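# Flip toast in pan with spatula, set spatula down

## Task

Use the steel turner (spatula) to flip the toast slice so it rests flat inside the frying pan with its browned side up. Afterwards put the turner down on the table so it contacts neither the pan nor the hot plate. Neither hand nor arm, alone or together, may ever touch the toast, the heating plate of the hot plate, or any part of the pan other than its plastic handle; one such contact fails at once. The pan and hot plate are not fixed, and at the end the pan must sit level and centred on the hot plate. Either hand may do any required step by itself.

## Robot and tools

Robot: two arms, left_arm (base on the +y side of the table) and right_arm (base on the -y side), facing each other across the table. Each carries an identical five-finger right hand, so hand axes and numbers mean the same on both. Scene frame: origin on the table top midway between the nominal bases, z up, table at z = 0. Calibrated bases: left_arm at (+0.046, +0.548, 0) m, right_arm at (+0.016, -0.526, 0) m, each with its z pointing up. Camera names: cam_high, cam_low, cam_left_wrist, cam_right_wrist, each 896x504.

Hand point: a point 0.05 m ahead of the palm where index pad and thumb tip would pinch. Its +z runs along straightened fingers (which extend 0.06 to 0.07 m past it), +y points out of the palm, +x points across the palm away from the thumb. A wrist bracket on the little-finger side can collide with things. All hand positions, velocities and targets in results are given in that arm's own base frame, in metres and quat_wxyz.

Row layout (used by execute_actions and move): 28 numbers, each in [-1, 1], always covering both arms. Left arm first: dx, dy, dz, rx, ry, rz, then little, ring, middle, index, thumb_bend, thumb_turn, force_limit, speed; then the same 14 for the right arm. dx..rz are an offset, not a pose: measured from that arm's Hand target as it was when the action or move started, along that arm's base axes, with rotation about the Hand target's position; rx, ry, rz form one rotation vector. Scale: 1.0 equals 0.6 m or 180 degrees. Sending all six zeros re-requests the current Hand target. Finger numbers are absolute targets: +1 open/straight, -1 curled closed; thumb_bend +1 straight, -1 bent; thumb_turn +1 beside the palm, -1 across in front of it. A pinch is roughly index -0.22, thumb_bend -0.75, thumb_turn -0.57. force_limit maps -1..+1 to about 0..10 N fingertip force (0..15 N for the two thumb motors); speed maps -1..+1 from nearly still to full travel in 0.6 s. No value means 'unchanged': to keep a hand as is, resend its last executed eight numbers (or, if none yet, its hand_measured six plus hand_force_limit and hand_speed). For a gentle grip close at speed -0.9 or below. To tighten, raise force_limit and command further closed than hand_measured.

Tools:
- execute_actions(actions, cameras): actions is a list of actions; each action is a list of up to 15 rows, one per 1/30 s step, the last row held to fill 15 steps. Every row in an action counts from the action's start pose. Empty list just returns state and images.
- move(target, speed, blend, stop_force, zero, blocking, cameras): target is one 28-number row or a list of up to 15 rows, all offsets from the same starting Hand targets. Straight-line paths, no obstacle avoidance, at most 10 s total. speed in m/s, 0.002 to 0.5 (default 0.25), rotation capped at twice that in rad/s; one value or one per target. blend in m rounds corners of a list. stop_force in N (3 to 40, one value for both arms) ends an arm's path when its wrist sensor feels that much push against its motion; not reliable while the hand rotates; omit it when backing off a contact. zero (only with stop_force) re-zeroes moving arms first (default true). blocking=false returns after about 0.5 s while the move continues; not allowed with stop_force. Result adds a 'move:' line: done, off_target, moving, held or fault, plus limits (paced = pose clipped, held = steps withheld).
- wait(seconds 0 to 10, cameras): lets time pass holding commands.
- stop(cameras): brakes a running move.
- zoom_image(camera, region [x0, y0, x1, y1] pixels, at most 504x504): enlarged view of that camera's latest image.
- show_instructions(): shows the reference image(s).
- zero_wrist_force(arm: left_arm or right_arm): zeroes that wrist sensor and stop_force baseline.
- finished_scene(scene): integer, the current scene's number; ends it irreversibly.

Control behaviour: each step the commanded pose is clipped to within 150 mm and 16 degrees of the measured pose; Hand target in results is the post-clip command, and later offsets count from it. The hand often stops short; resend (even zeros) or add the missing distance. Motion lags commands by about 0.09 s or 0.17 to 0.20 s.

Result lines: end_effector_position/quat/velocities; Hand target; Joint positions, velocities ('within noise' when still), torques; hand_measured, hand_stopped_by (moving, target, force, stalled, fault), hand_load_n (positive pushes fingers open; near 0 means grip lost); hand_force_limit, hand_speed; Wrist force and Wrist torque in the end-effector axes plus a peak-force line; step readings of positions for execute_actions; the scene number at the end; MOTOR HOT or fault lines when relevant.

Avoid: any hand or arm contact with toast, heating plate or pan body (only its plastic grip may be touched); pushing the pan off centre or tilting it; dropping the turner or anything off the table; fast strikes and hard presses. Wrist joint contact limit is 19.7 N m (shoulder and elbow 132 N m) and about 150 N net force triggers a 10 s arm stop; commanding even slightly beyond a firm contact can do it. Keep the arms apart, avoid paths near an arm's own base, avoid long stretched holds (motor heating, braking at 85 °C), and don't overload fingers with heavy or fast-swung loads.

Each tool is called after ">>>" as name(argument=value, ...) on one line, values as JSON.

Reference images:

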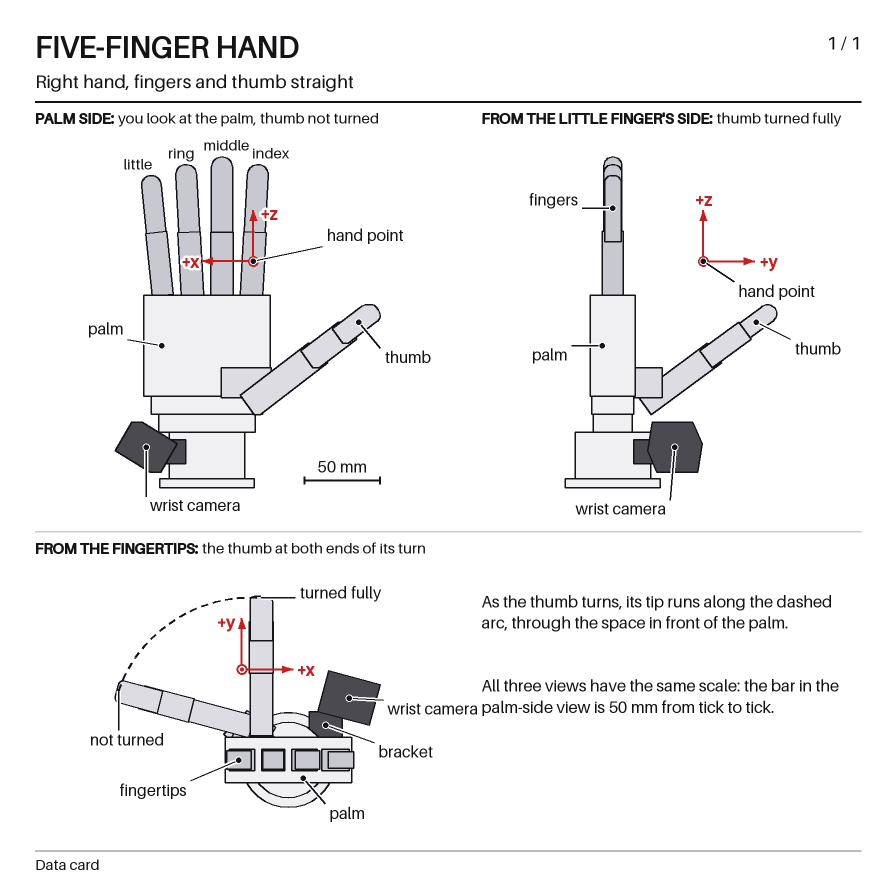

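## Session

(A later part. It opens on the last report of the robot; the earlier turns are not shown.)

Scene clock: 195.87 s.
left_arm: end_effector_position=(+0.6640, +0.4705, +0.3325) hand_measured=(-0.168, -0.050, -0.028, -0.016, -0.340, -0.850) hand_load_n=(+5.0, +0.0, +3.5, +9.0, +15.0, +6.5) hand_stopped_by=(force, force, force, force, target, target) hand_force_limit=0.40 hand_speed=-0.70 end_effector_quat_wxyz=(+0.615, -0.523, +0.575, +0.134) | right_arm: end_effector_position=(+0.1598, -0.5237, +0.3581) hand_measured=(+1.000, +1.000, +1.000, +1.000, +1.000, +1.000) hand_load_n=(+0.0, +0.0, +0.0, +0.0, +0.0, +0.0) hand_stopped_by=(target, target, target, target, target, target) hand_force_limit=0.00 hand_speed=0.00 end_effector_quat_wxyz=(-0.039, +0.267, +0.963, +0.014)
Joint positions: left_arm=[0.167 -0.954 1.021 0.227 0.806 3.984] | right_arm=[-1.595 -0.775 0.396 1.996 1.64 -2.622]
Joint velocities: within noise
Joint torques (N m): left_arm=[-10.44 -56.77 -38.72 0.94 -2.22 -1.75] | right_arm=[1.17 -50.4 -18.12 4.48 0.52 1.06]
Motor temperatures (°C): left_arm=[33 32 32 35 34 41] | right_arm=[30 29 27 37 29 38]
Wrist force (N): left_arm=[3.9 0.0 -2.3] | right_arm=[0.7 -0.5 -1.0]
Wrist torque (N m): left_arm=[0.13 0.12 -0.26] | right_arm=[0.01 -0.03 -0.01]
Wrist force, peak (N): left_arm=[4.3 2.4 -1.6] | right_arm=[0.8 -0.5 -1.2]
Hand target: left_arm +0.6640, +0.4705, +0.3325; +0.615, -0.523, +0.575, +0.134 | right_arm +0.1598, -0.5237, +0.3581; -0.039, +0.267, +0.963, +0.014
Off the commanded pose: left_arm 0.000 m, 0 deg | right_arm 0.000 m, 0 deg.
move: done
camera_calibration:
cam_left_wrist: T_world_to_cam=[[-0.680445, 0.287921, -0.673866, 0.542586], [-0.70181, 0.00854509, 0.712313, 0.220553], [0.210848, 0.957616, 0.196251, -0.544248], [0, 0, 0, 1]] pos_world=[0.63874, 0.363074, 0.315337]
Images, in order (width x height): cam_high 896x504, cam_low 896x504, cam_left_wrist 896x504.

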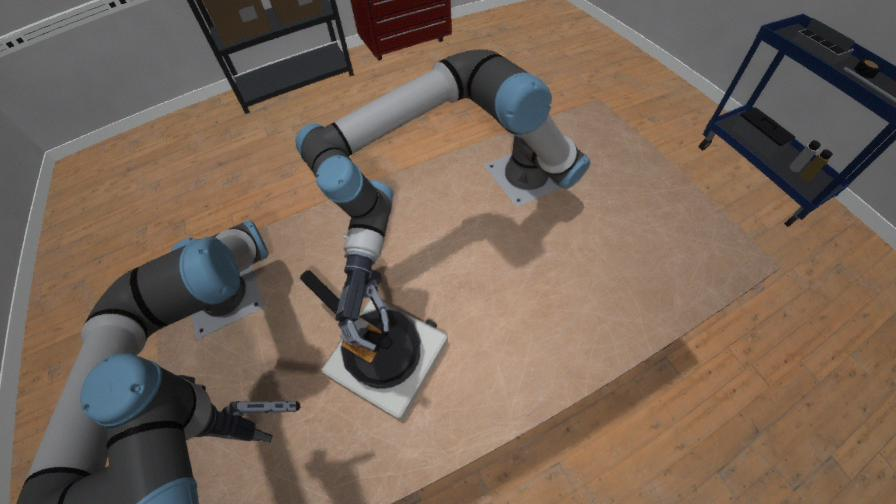

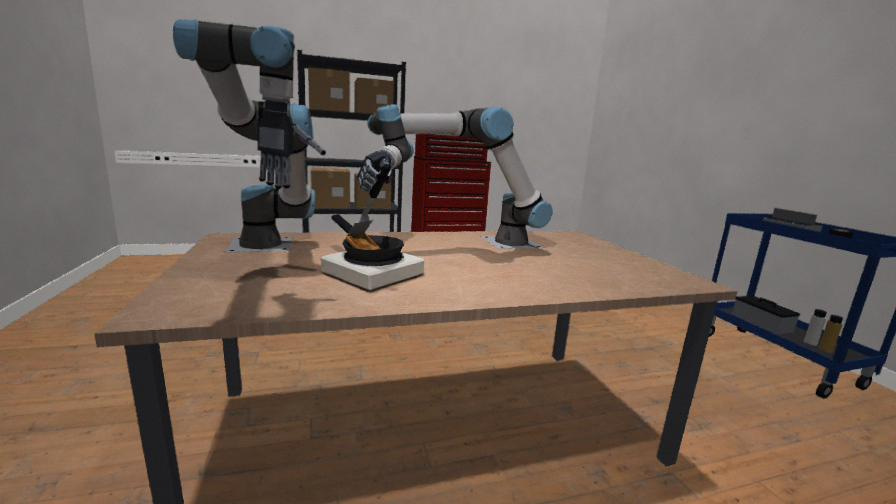

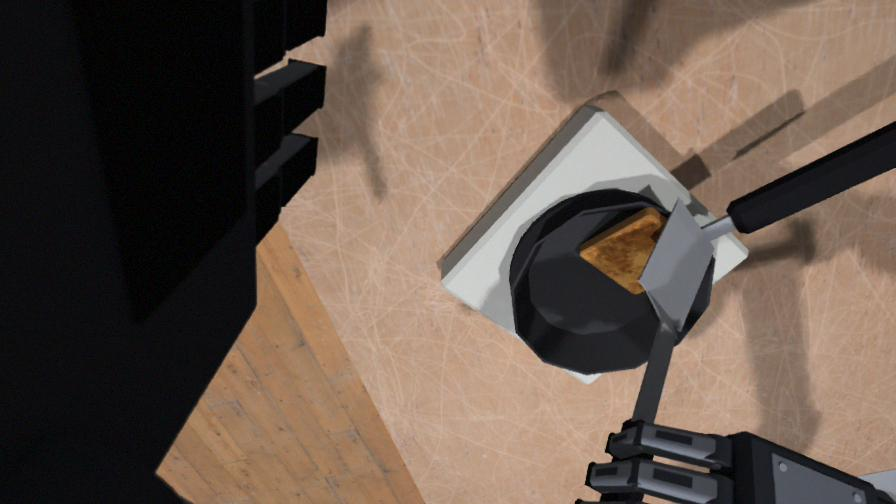

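>>> move(target=[0,0,0.06,0,0,0,-0.8,-0.8,-0.8,-0.61,-0.35,-0.85,0.4,-0.7,0,0,0,0,0,0,1,1,1,1,1,1,0,0], speed=0.04, cameras=["cam_low","cam_left_wrist","cam_right_wrist"])

>>> zoom_image(camera="cam_left_wrist", region=[480, 150, 780, 430])

>>> zoom_image(camera="cam_low", region=[310, 170, 430, 280])

Scene clock: 202.90 s.
left_arm: end_effector_position=(+0.6640, +0.4705, +0.3686) hand_measured=(-0.168, -0.050, -0.028, -0.016, -0.340, -0.850) hand_load_n=(+6.5, +0.0, +4.0, +9.0, +15.0, +5.5) hand_stopped_by=(force, force, force, force, target, target) hand_force_limit=0.40 hand_speed=-0.70 end_effector_quat_wxyz=(+0.615, -0.523, +0.575, +0.134) end_effector_velocity=(+0.000, +0.000, -0.002) end_effector_angular_velocity=(+0.000, +0.001, -0.001) | right_arm: end_effector_position=(+0.1598, -0.5237, +0.3581) hand_measured=(+1.000, +1.000, +1.000, +1.000, +1.000, +1.000) hand_load_n=(+0.0, +0.0, +0.0, +0.0, +0.0, +0.0) hand_stopped_by=(target, target, target, target, target, target) hand_force_limit=0.00 hand_speed=0.00 end_effector_quat_wxyz=(-0.039, +0.267, +0.963, +0.014)
Joint positions: left_arm=[0.167 -0.956 0.932 0.317 0.806 3.984] | right_arm=[-1.595 -0.775 0.396 1.996 1.64 -2.622]
Joint velocities: left_arm=[-0.001 0 0.005 -0.004 0 0] | right_arm=[within noise]
Joint torques (N m): left_arm=[-9.28 -48.36 -17.03 -1.81 -0.04 -1.1] | right_arm=[0.75 -49.44 -18.39 4.12 0.68 1.03]
Motor temperatures (°C): left_arm=[33 32 32 35 34 41] | right_arm=[30 29 27 37 29 38]
Wrist force (N): left_arm=[3.7 2.1 -1.1] | right_arm=[0.8 -0.3 -1.1]
Wrist torque (N m): left_arm=[0.21 -0.05 0.28] | right_arm=[0.05 -0.04 0.00]
Wrist force, peak (N): left_arm=[4.8 1.3 -2.2] | right_arm=[0.9 -0.5 -1.2]
Hand target: left_arm +0.6640, +0.4705, +0.3685; +0.615, -0.523, +0.575, +0.134 | right_arm +0.1598, -0.5237, +0.3581; -0.039, +0.267, +0.963, +0.014
Off the commanded pose: left_arm 0.000 m, 0 deg | right_arm 0.000 m, 0 deg.
move: done
camera_calibration:
cam_left_wrist: T_world_to_cam=[[-0.680406, 0.288053, -0.673849, 0.56686], [-0.701826, 0.00852244, 0.712298, 0.19487], [0.210922, 0.957577, 0.196364, -0.551419], [0, 0, 0, 1]] pos_world=[0.638767, 0.363079, 0.351452]
cam_right_wrist: T_world_to_cam=[[0.311287, 0.950235, 0.012369, 0.452917], [0.849007, -0.283926, 0.445615, -0.438874], [0.426951, -0.128213, -0.895139, 0.298569], [0, 0, 0, 1]] pos_world=[0.104146, -0.516706, 0.457228]
Images, in order (width x height): cam_low 896x504, cam_left_wrist 896x504, cam_right_wrist 896x504.

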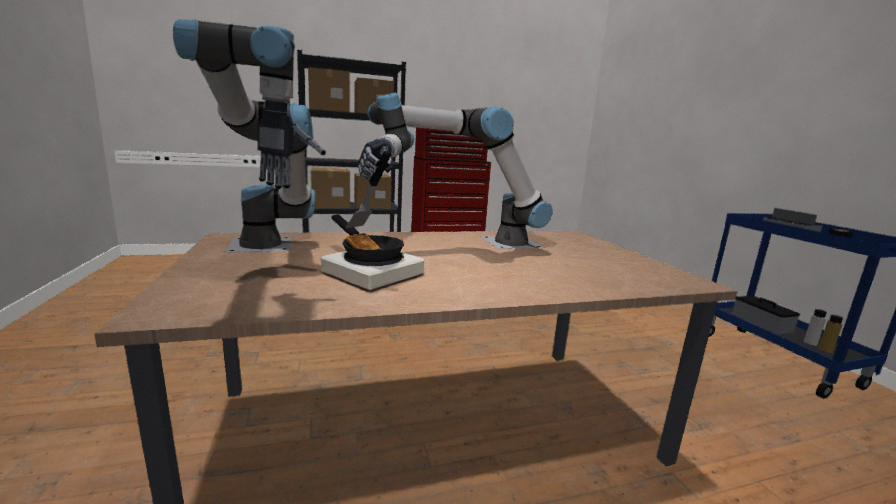

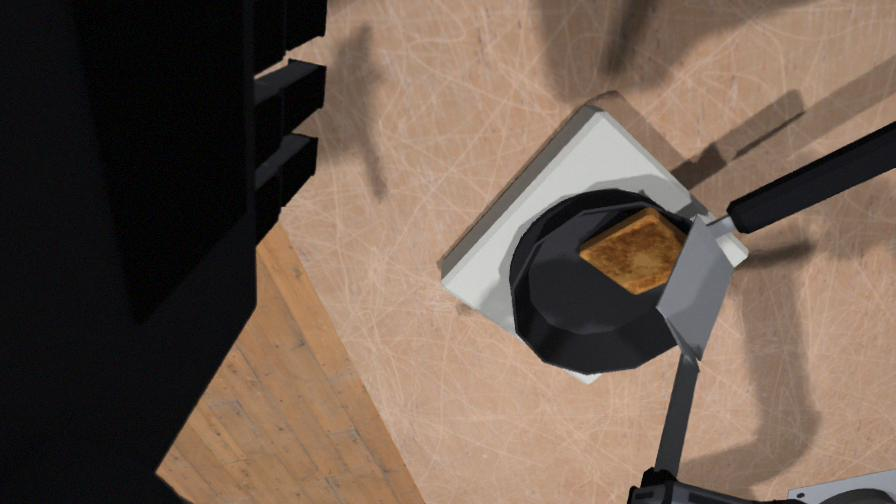

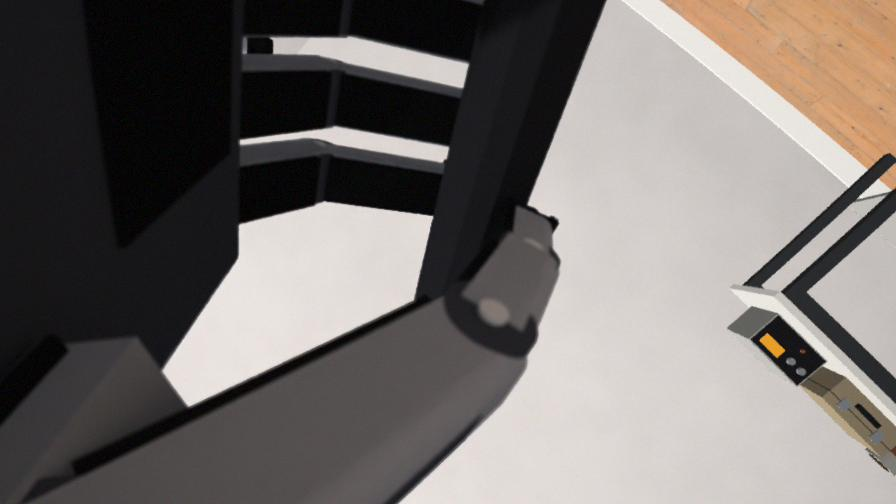

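Scaled by 1.680 from the camera's 896x504 image, which has a finer 1280x720 frame.

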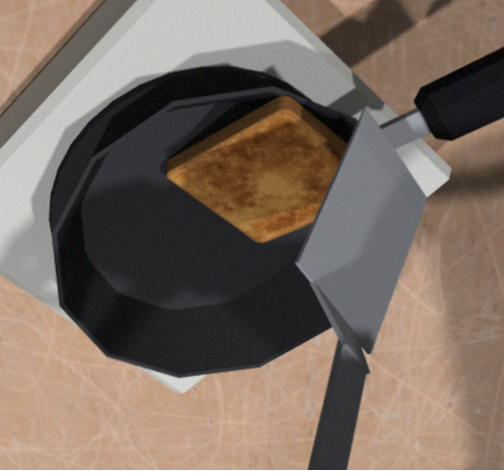

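Scaled by 4.200 from the camera's 896x504 image, which has a finer 1280x720 frame.

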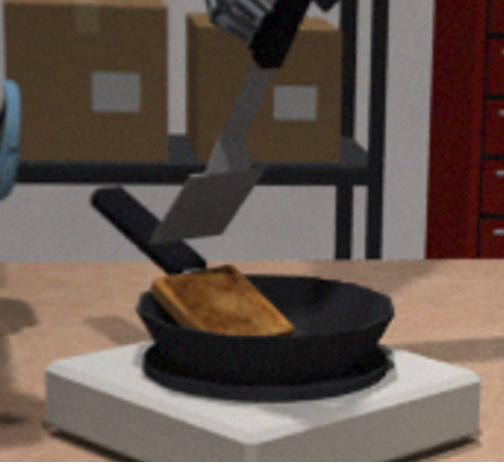

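>>> wait(seconds=0, cameras=["cam_high","cam_low","cam_left_wrist","cam_right_wrist"])

>>> zoom_image(camera="cam_left_wrist", region=[560, 120, 860, 400])

>>> zoom_image(camera="cam_high", region=[280, 120, 560, 360])

>>> zoom_image(camera="cam_low", region=[280, 120, 560, 360])

Scene clock: 207.00 s.
left_arm: end_effector_position=(+0.6640, +0.4705, +0.3685) hand_measured=(-0.168, -0.050, -0.028, -0.016, -0.340, -0.850) hand_load_n=(+6.5, +0.0, +3.5, +8.5, +15.0, +5.5) hand_stopped_by=(force, force, force, force, target, target) hand_force_limit=0.40 hand_speed=-0.70 end_effector_quat_wxyz=(+0.615, -0.523, +0.575, +0.134) | right_arm: end_effector_position=(+0.1598, -0.5237, +0.3581) hand_measured=(+1.000, +1.000, +1.000, +1.000, +1.000, +1.000) hand_load_n=(+0.0, +0.0, +0.0, +0.0, +0.0, +0.0) hand_stopped_by=(target, target, target, target, target, target) hand_force_limit=0.00 hand_speed=0.00 end_effector_quat_wxyz=(-0.039, +0.267, +0.963, +0.014)
Joint positions: left_arm=[0.167 -0.956 0.932 0.317 0.806 3.984] | right_arm=[-1.595 -0.775 0.396 1.996 1.64 -2.622]
Joint velocities: within noise
Joint torques (N m): left_arm=[-9.21 -50.09 -18.82 0.34 -1.79 -1.95] | right_arm=[1.03 -49.1 -18.45 4.23 0.79 1.13]
Motor temperatures (°C): left_arm=[33 32 32 35 34 41] | right_arm=[30 29 27 37 29 38]
Wrist force (N): left_arm=[3.9 2.0 -1.4] | right_arm=[0.7 -0.3 -1.2]
Wrist torque (N m): left_arm=[0.19 -0.09 0.28] | right_arm=[0.05 -0.02 -0.01]
Wrist force, peak (N): left_arm=[4.3 2.2 -1.6] | right_arm=[0.9 -0.5 -1.2]
Hand target: left_arm +0.6640, +0.4705, +0.3685; +0.615, -0.523, +0.575, +0.134 | right_arm +0.1598, -0.5237, +0.3581; -0.039, +0.267, +0.963, +0.014
Off the commanded pose: left_arm 0.000 m, 0 deg | right_arm 0.000 m, 0 deg.
camera_calibration:
cam_left_wrist: T_world_to_cam=[[-0.680457, 0.287917, -0.673856, 0.566846], [-0.701797, 0.00855282, 0.712326, 0.194902], [0.210854, 0.957617, 0.196239, -0.551311], [0, 0, 0, 1]] pos_world=[0.638742, 0.363073, 0.351328]
cam_right_wrist: T_world_to_cam=[[0.311287, 0.950235, 0.0123688, 0.452917], [0.849007, -0.283926, 0.445615, -0.438874], [0.426951, -0.128213, -0.895139, 0.298569], [0, 0, 0, 1]] pos_world=[0.104146, -0.516706, 0.457228]

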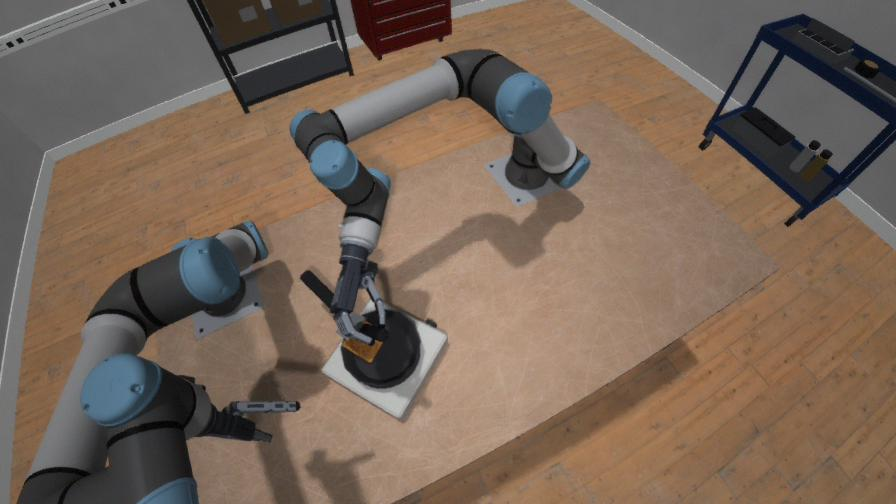

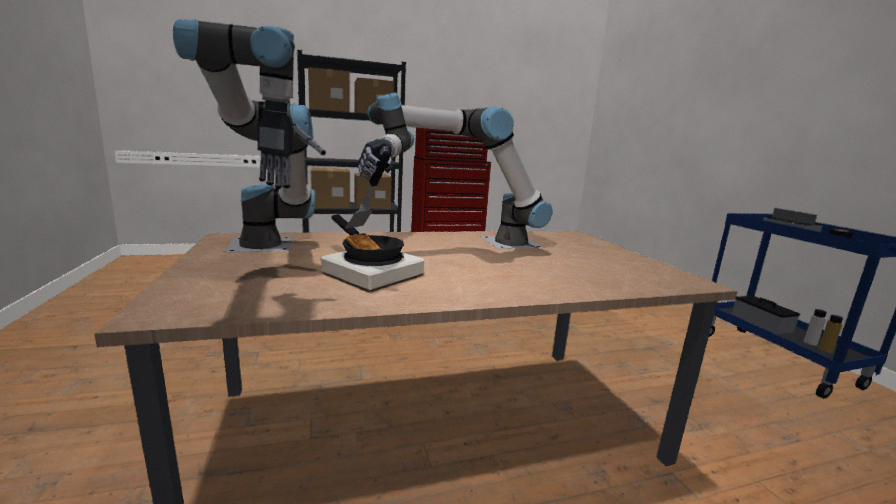

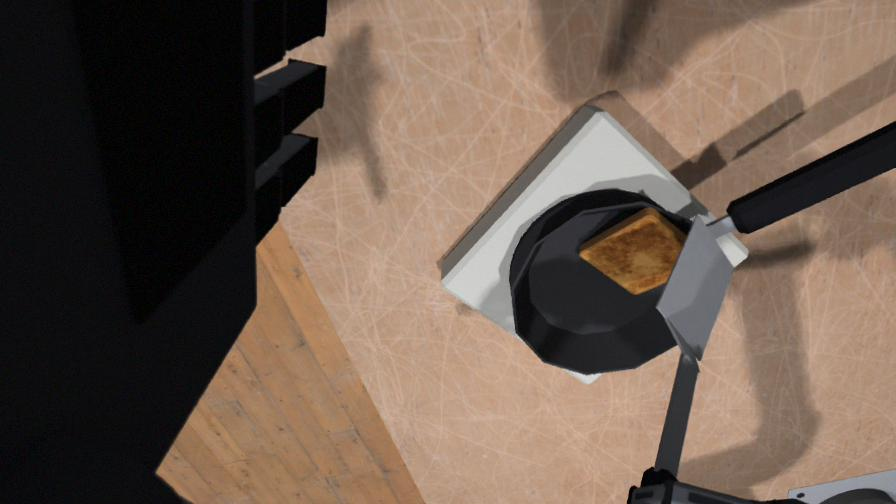

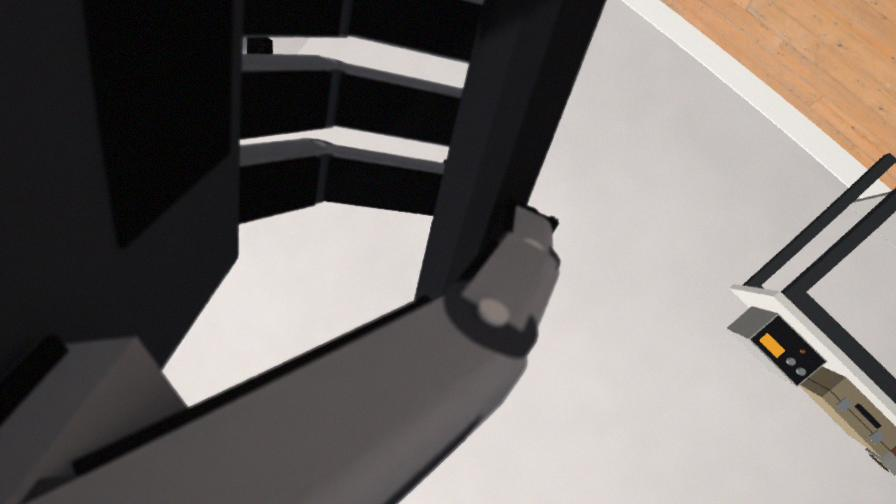

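Scaled by 1.680 from the camera's 896x504 image, which has a finer 1280x720 frame.

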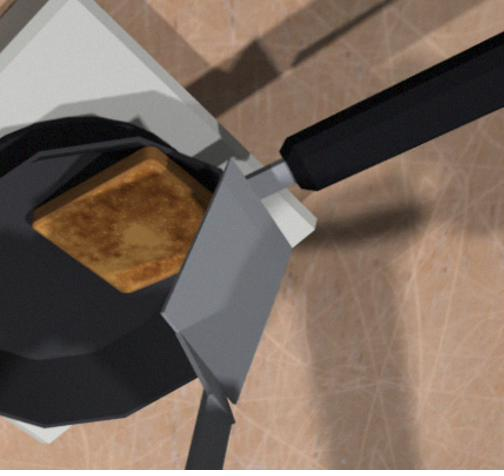

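Scaled by 1.800 from the camera's 896x504 image, which has a finer 1280x720 frame.

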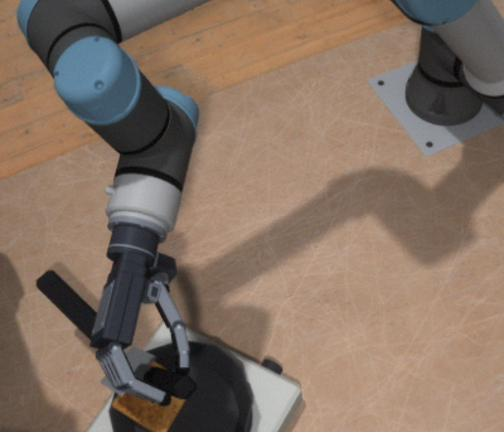

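Scaled by 1.800 from the camera's 896x504 image, which has a finer 1280x720 frame.

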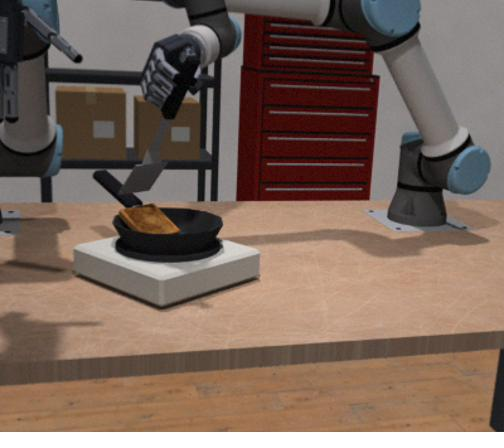

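>>> move(target=[[0.0,0.0,0.0525,0.0842,0.0544,0.0389,-0.8,-0.8,-0.8,-0.61,-0.35,-0.85,0.4,-0.7,0,0,0,0,0,0,1,1,1,1,1,1,0,0],[0.0432,-0.1187,0.0525,0.0842,0.0544,0.0389,-0.8,-0.8,-0.8,-0.61,-0.35,-0.85,0.4,-0.7,0,0,0,0,0,0,1,1,1,1,1,1,0,0]], speed=0.1, cameras=["cam_low","cam_left_wrist"])

>>> zoom_image(camera="cam_left_wrist", region=[560, 120, 860, 400])

>>> zoom_image(camera="cam_low", region=[310, 180, 450, 290])

Scene clock: 227.83 s.
left_arm: end_effector_position=(+0.6900, +0.3993, +0.4000) hand_measured=(-0.168, -0.050, -0.028, -0.016, -0.340, -0.850) hand_load_n=(+6.0, +0.0, +4.0, +8.5, +14.5, +6.0) hand_stopped_by=(force, force, force, force, target, target) hand_force_limit=0.40 hand_speed=-0.70 end_effector_quat_wxyz=(+0.618, -0.458, +0.570, +0.290) end_effector_velocity=(+0.000, +0.001, -0.001) end_effector_angular_velocity=(-0.001, +0.001, -0.003) | right_arm: end_effector_position=(+0.1598, -0.5237, +0.3581) hand_measured=(+1.000, +1.000, +1.000, +1.000, +1.000, +1.000) hand_load_n=(+0.0, +0.0, +0.0, -0.5, +0.0, +0.0) hand_stopped_by=(target, target, target, target, target, target) hand_force_limit=0.00 hand_speed=0.00 end_effector_quat_wxyz=(-0.039, +0.267, +0.963, +0.014)
Joint positions: left_arm=[0.018 -0.9 0.888 0.163 0.478 4.34] | right_arm=[-1.595 -0.775 0.396 1.996 1.64 -2.622]
Joint velocities: left_arm=[0.001 -0.001 0.005 -0.003 0.004 -0.001] | right_arm=[within noise]
Joint torques (N m): left_arm=[12.23 -62.62 -14.43 -1.97 1.12 1.67] | right_arm=[1.59 -49.55 -18.75 3.82 0.33 1.1]
Motor temperatures (°C): left_arm=[33 32 32 35 34 41] | right_arm=[30 29 27 37 29 38]
Wrist force (N): left_arm=[4.7 0.4 -2.4] | right_arm=[0.7 -0.6 -0.9]
Wrist torque (N m): left_arm=[0.08 -0.07 0.19] | right_arm=[0.00 -0.03 -0.01]
Wrist force, peak (N): left_arm=[5.4 -1.0 -3.7] | right_arm=[0.8 -0.4 -1.3]
Hand target: left_arm +0.6899, +0.3993, +0.4000; +0.618, -0.458, +0.570, +0.290 | right_arm +0.1598, -0.5237, +0.3581; -0.039, +0.267, +0.963, +0.014
Off the commanded pose: left_arm 0.000 m, 0 deg | right_arm 0.000 m, 0 deg.
move: done
camera_calibration:
cam_left_wrist: T_world_to_cam=[[-0.817266, 0.346919, -0.460133, 0.61166], [-0.556694, -0.269004, 0.785957, 0.172544], [0.148886, 0.89849, 0.412976, -0.51505], [0, 0, 0, 1]] pos_world=[0.672627, 0.296986, 0.358536]
Images, in order (width x height): cam_low 896x504, cam_left_wrist 896x504.

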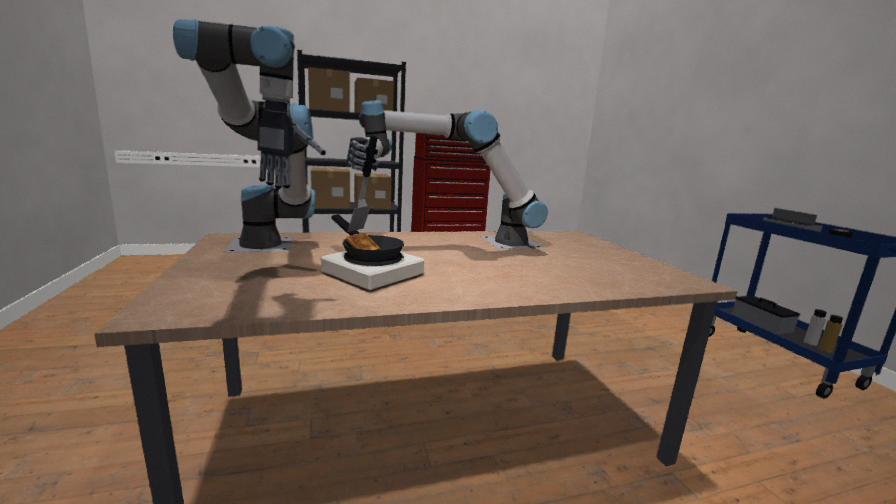

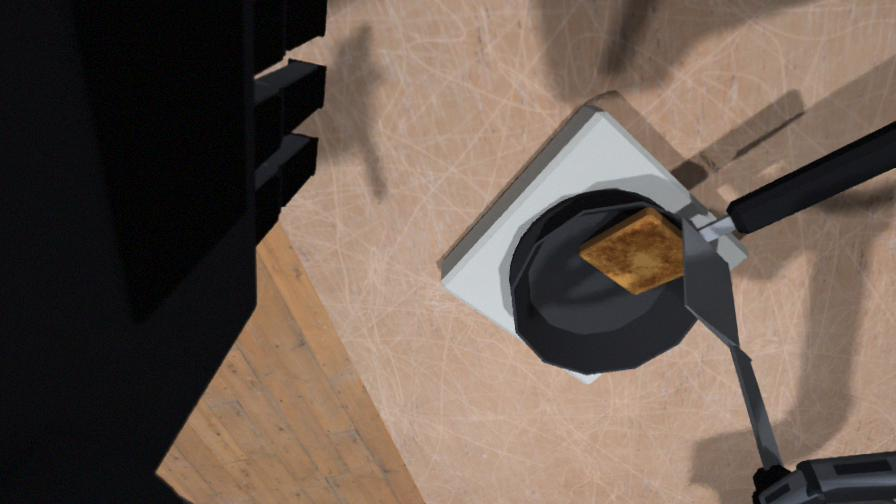

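Scaled by 1.680 from the camera's 896x504 image, which has a finer 1280x720 frame.

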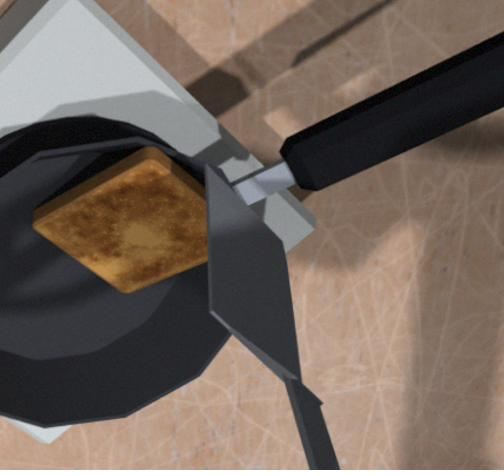

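Scaled by 3.600 from the camera's 896x504 image, which has a finer 1280x720 frame.

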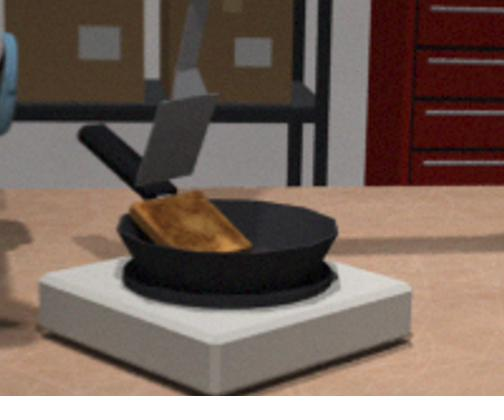

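>>> move(target=[0.0168,0.0,-0.0467,0,0,0,-0.8,-0.8,-0.8,-0.61,-0.35,-0.85,0.4,-0.7,0,0,0,0,0,0,1,1,1,1,1,1,0,0], speed=0.03, stop_force=4, cameras=["cam_low","cam_left_wrist"])

>>> zoom_image(camera="cam_left_wrist", region=[610, 160, 810, 340])

>>> zoom_image(camera="cam_low", region=[310, 180, 450, 290])

Scene clock: 234.20 s.
left_arm: end_effector_position=(+0.6981, +0.3993, +0.3772) hand_measured=(-0.168, -0.050, -0.028, -0.016, -0.340, -0.850) hand_load_n=(+5.0, +0.0, +3.5, +9.0, +15.0, +6.0) hand_stopped_by=(force, force, force, force, target, target) hand_force_limit=0.40 hand_speed=-0.70 end_effector_quat_wxyz=(+0.618, -0.458, +0.570, +0.290) | right_arm: end_effector_position=(+0.1598, -0.5237, +0.3581) hand_measured=(+1.000, +1.000, +1.000, +1.000, +1.000, +1.000) hand_load_n=(+0.0, +0.0, +0.0, +0.0, +0.0, +0.0) hand_stopped_by=(target, target, target, target, target, target) hand_force_limit=0.00 hand_speed=0.00 end_effector_quat_wxyz=(-0.039, +0.267, +0.963, +0.014)
Joint positions: left_arm=[0.018 -0.875 0.903 0.122 0.478 4.34] | right_arm=[-1.595 -0.775 0.396 1.996 1.64 -2.622]
Joint velocities: within noise
Joint torques (N m): left_arm=[-6.5 -53.93 -40.09 -1.57 1.1 -1.43] | right_arm=[1.85 -51.12 -18.69 3.79 0.55 1.18]
Motor temperatures (°C): left_arm=[33 32 32 35 34 40] | right_arm=[30 29 27 37 29 38]
Wrist force (N): left_arm=[4.3 -0.1 -2.9] | right_arm=[0.6 -0.3 -1.1]
Wrist torque (N m): left_arm=[0.09 0.00 0.08] | right_arm=[0.05 0.00 -0.01]
Wrist force, peak (N): left_arm=[5.4 0.2 -2.8] | right_arm=[0.9 -0.4 -1.3]
Hand target: left_arm +0.6980, +0.3993, +0.3772; +0.618, -0.458, +0.570, +0.290 (not the last commanded pose) | right_arm +0.1598, -0.5237, +0.3581; -0.039, +0.267, +0.963, +0.014
Off the commanded pose: left_arm 0.006 m, 0 deg | right_arm 0.000 m, 0 deg.
move: contact (left_arm)
camera_calibration:
cam_left_wrist: T_world_to_cam=[[-0.81743, 0.346833, -0.459908, 0.607828], [-0.556465, -0.269159, 0.786066, 0.194832], [0.148845, 0.898477, 0.413019, -0.506892], [0, 0, 0, 1]] pos_world=[0.680723, 0.297057, 0.335751]
Images, in order (width x height): cam_low 896x504, cam_left_wrist 896x504.

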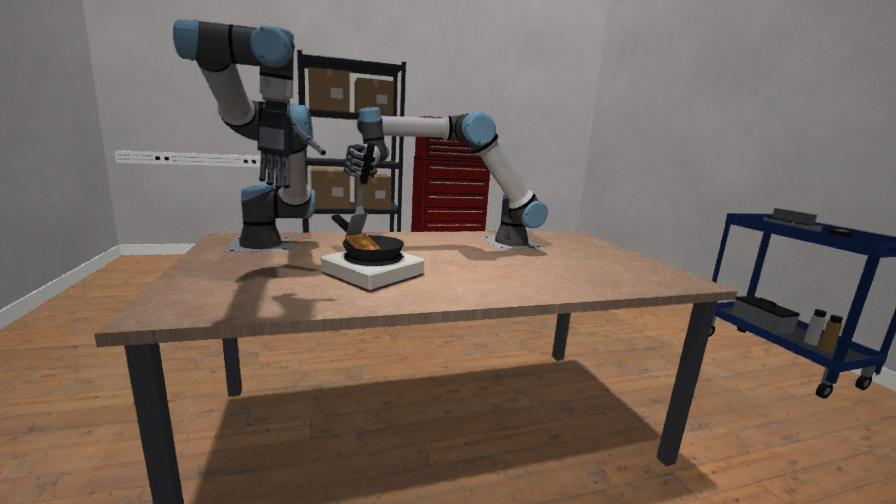

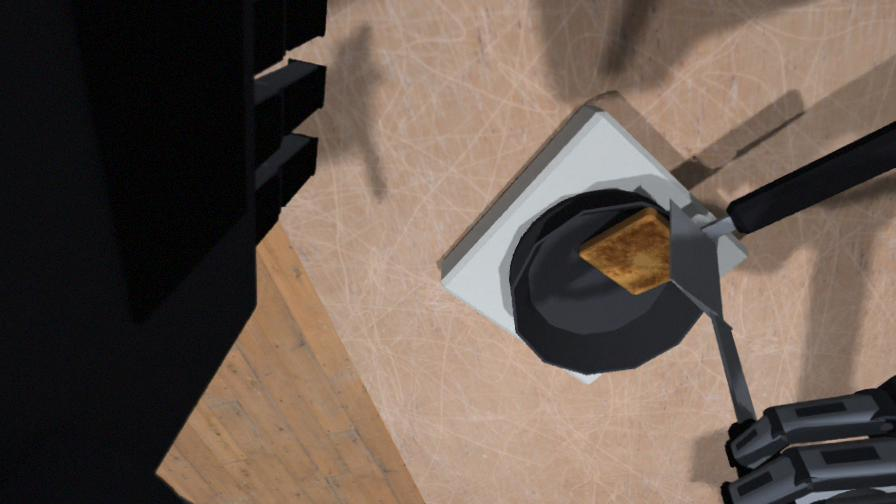

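Scaled by 2.520 from the camera's 896x504 image, which has a finer 1280x720 frame.

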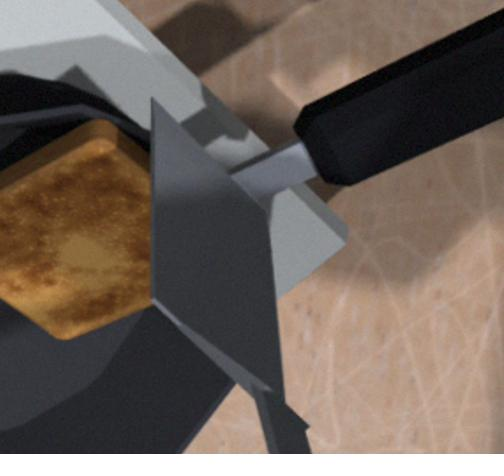

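Scaled by 3.600 from the camera's 896x504 image, which has a finer 1280x720 frame.

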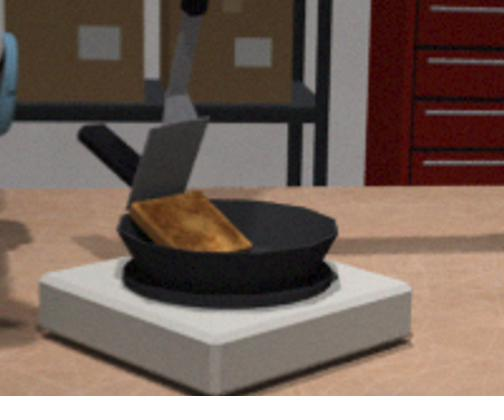

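>>> move(target=[[-0.0049,0.0067,0.0,0,0,0,-0.8,-0.8,-0.8,-0.61,-0.35,-0.85,0.4,-0.7,0,0,0,0,0,0,1,1,1,1,1,1,0,0],[-0.0059,0.0081,-0.0117,0,0,0,-0.8,-0.8,-0.8,-0.61,-0.35,-0.85,0.4,-0.7,0,0,0,0,0,0,1,1,1,1,1,1,0,0]], speed=0.02, stop_force=6, cameras=["cam_low","cam_left_wrist"])

>>> zoom_image(camera="cam_left_wrist", region=[610, 160, 810, 340])

>>> zoom_image(camera="cam_low", region=[310, 180, 450, 290])

Scene clock: 238.13 s.
left_arm: end_effector_position=(+0.6950, +0.4035, +0.3768) hand_measured=(-0.168, -0.050, -0.028, -0.016, -0.340, -0.850) hand_load_n=(+4.5, +0.0, +4.0, +9.5, +14.5, +6.5) hand_stopped_by=(force, force, force, force, target, target) hand_force_limit=0.40 hand_speed=-0.70 end_effector_quat_wxyz=(+0.618, -0.458, +0.570, +0.290) | right_arm: end_effector_position=(+0.1598, -0.5237, +0.3581) hand_measured=(+1.000, +1.000, +1.000, +1.000, +1.000, +1.000) hand_load_n=(+0.0, +0.0, +0.0, +0.0, -0.5, +0.0) hand_stopped_by=(target, target, target, target, target, target) hand_force_limit=0.00 hand_speed=0.00 end_effector_quat_wxyz=(-0.039, +0.267, +0.963, +0.014)
Joint positions: left_arm=[0.025 -0.881 0.916 0.115 0.484 4.342] | right_arm=[-1.595 -0.775 0.396 1.996 1.64 -2.622]
Joint velocities: within noise
Joint torques (N m): left_arm=[-12.81 -49.56 -39.29 -1.28 -1.74 -2.08] | right_arm=[0.96 -49.97 -18.24 3.54 0.46 1.05]
Motor temperatures (°C): left_arm=[33 32 32 35 34 40] | right_arm=[30 29 27 37 29 38]
Wrist force (N): left_arm=[2.0 -0.3 -2.6] | right_arm=[0.8 -0.4 -1.1]
Wrist torque (N m): left_arm=[0.05 0.05 0.01] | right_arm=[0.04 -0.03 0.00]
Wrist force, peak (N): left_arm=[4.6 0.1 -3.1] | right_arm=[0.8 -0.5 -1.3]
Hand target: left_arm +0.6950, +0.4035, +0.3768; +0.618, -0.458, +0.570, +0.290 (not the last commanded pose) | right_arm +0.1598, -0.5237, +0.3581; -0.039, +0.267, +0.963, +0.014
Off the commanded pose: left_arm 0.007 m, 0 deg | right_arm 0.000 m, 0 deg.
move: contact (left_arm); path passed 1 of 2 targets
camera_calibration:
cam_left_wrist: T_world_to_cam=[[-0.817437, 0.346749, -0.459959, 0.603746], [-0.556477, -0.26916, 0.786057, 0.194612], [0.148762, 0.898509, 0.412979, -0.509966], [0, 0, 0, 1]] pos_world=[0.677684, 0.301243, 0.335328]
Images, in order (width x height): cam_low 896x504, cam_left_wrist 896x504.

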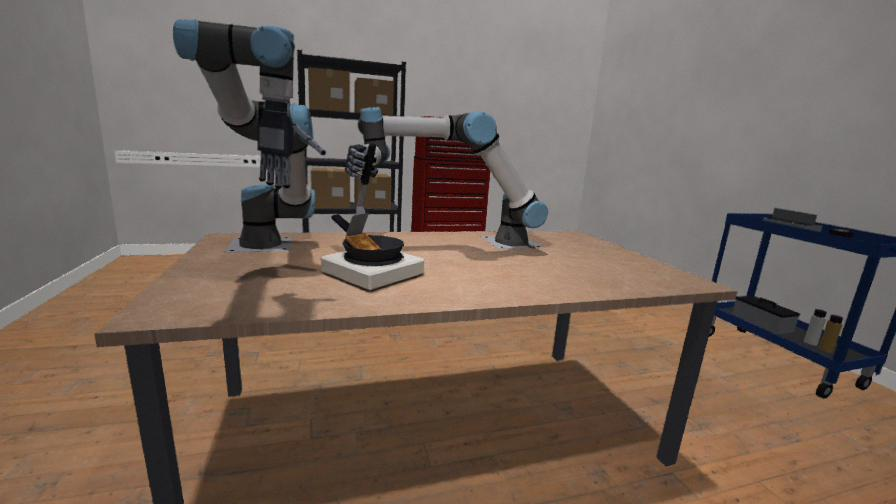

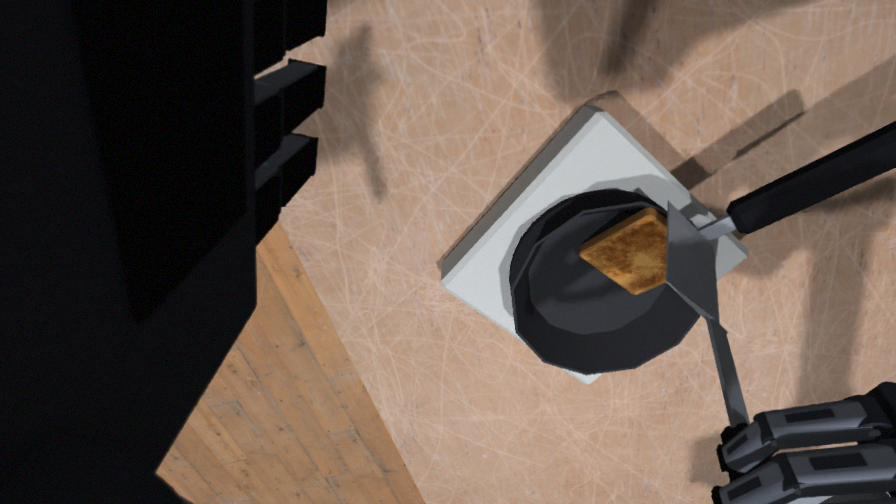

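Scaled by 2.520 from the camera's 896x504 image, which has a finer 1280x720 frame.

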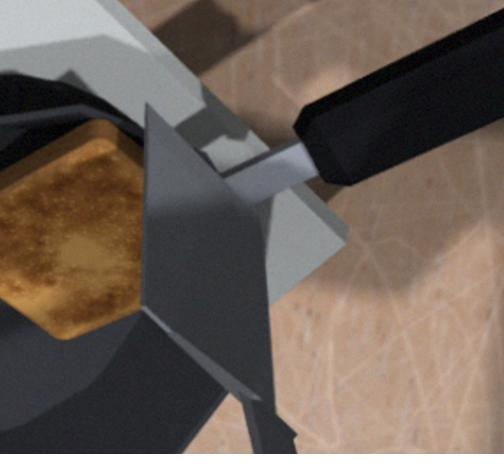

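Scaled by 3.600 from the camera's 896x504 image, which has a finer 1280x720 frame.

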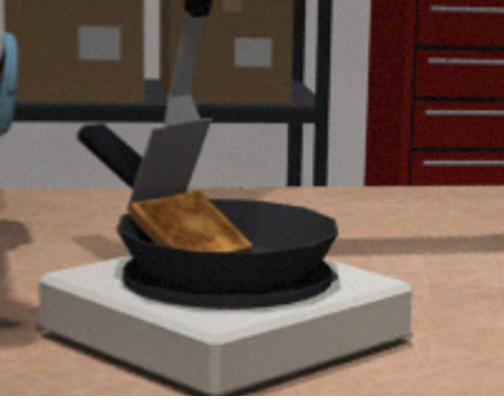

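>>> move(target=[-0.0118,0.0161,-0.0067,0,0,0,-0.8,-0.8,-0.8,-0.61,-0.35,-0.85,0.4,-0.7,0,0,0,0,0,0,1,1,1,1,1,1,0,0], speed=0.02, stop_force=10, cameras=["cam_low","cam_left_wrist"])

>>> zoom_image(camera="cam_left_wrist", region=[610, 160, 810, 340])

>>> zoom_image(camera="cam_low", region=[310, 180, 450, 290])

Scene clock: 245.00 s.
left_arm: end_effector_position=(+0.6879, +0.4132, +0.3728) hand_measured=(-0.168, -0.050, -0.030, -0.016, -0.340, -0.850) hand_load_n=(+4.0, +0.0, +2.5, +10.0, +14.5, +6.5) hand_stopped_by=(force, force, force, force, target, target) hand_force_limit=0.40 hand_speed=-0.70 end_effector_quat_wxyz=(+0.618, -0.458, +0.570, +0.290) | right_arm: end_effector_position=(+0.1598, -0.5237, +0.3581) hand_measured=(+1.000, +1.000, +1.000, +1.000, +1.000, +1.000) hand_load_n=(+0.0, +0.0, +0.0, +0.0, +0.0, +0.0) hand_stopped_by=(target, target, target, target, target, target) hand_force_limit=0.00 hand_speed=0.00 end_effector_quat_wxyz=(-0.039, +0.267, +0.963, +0.014)
Joint positions: left_arm=[0.04 -0.896 0.95 0.09 0.499 4.347] | right_arm=[-1.595 -0.775 0.396 1.996 1.64 -2.622]
Joint velocities: within noise
Joint torques (N m): left_arm=[-10.43 -50.01 -38.82 1.01 -2.1 0.08] | right_arm=[1.56 -50 -18.6 3.55 0.35 1.16]
Motor temperatures (°C): left_arm=[33 32 32 35 34 40] | right_arm=[30 29 27 37 29 38]
Wrist force (N): left_arm=[2.8 -1.1 -3.0] | right_arm=[0.5 -0.4 -1.2]
Wrist torque (N m): left_arm=[0.04 0.15 -0.24] | right_arm=[0.04 0.01 -0.02]
Wrist force, peak (N): left_arm=[2.9 -1.7 -3.2] | right_arm=[0.6 -0.5 -1.4]
Hand target: left_arm +0.6879, +0.4132, +0.3728; +0.618, -0.458, +0.570, +0.290 | right_arm +0.1598, -0.5237, +0.3581; -0.039, +0.267, +0.963, +0.014
Off the commanded pose: left_arm 0.000 m, 0 deg | right_arm 0.000 m, 0 deg.
move: done
camera_calibration:
cam_left_wrist: T_world_to_cam=[[-0.817451, 0.346757, -0.459927, 0.592754], [-0.556452, -0.269171, 0.786071, 0.196413], [0.148777, 0.898502, 0.412988, -0.515946], [0, 0, 0, 1]] pos_world=[0.670603, 0.310906, 0.331309]
Images, in order (width x height): cam_low 896x504, cam_left_wrist 896x504.

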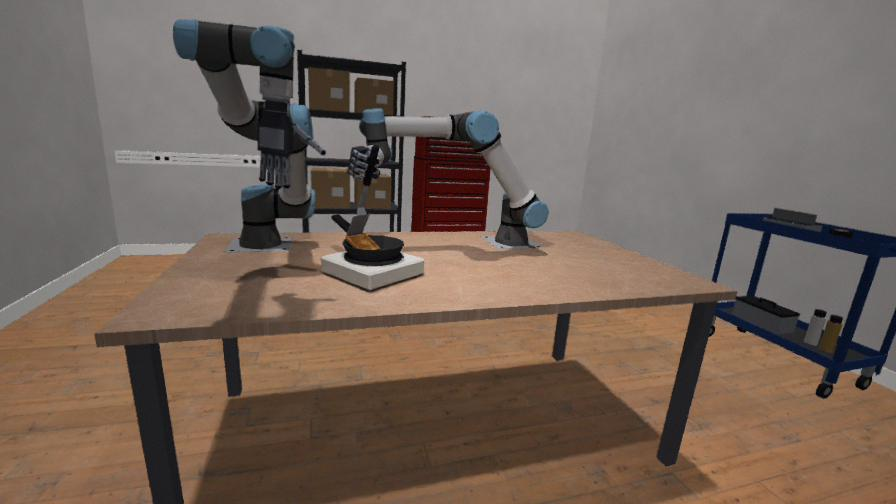

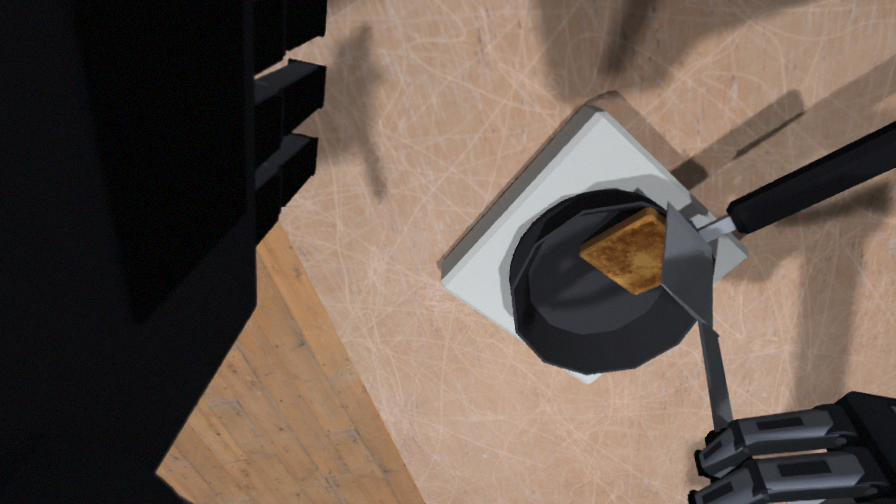

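Scaled by 2.520 from the camera's 896x504 image, which has a finer 1280x720 frame.

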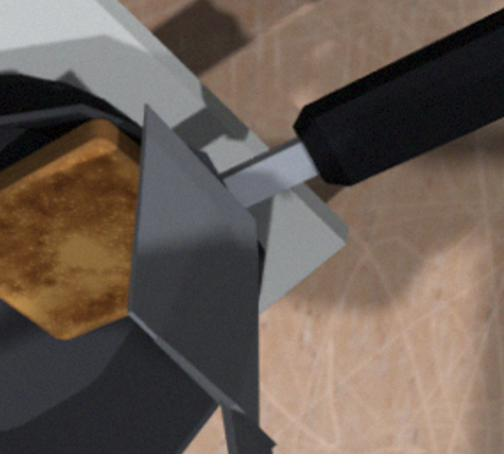

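Scaled by 3.600 from the camera's 896x504 image, which has a finer 1280x720 frame.

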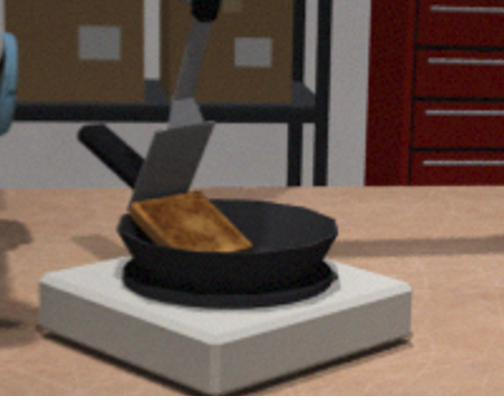

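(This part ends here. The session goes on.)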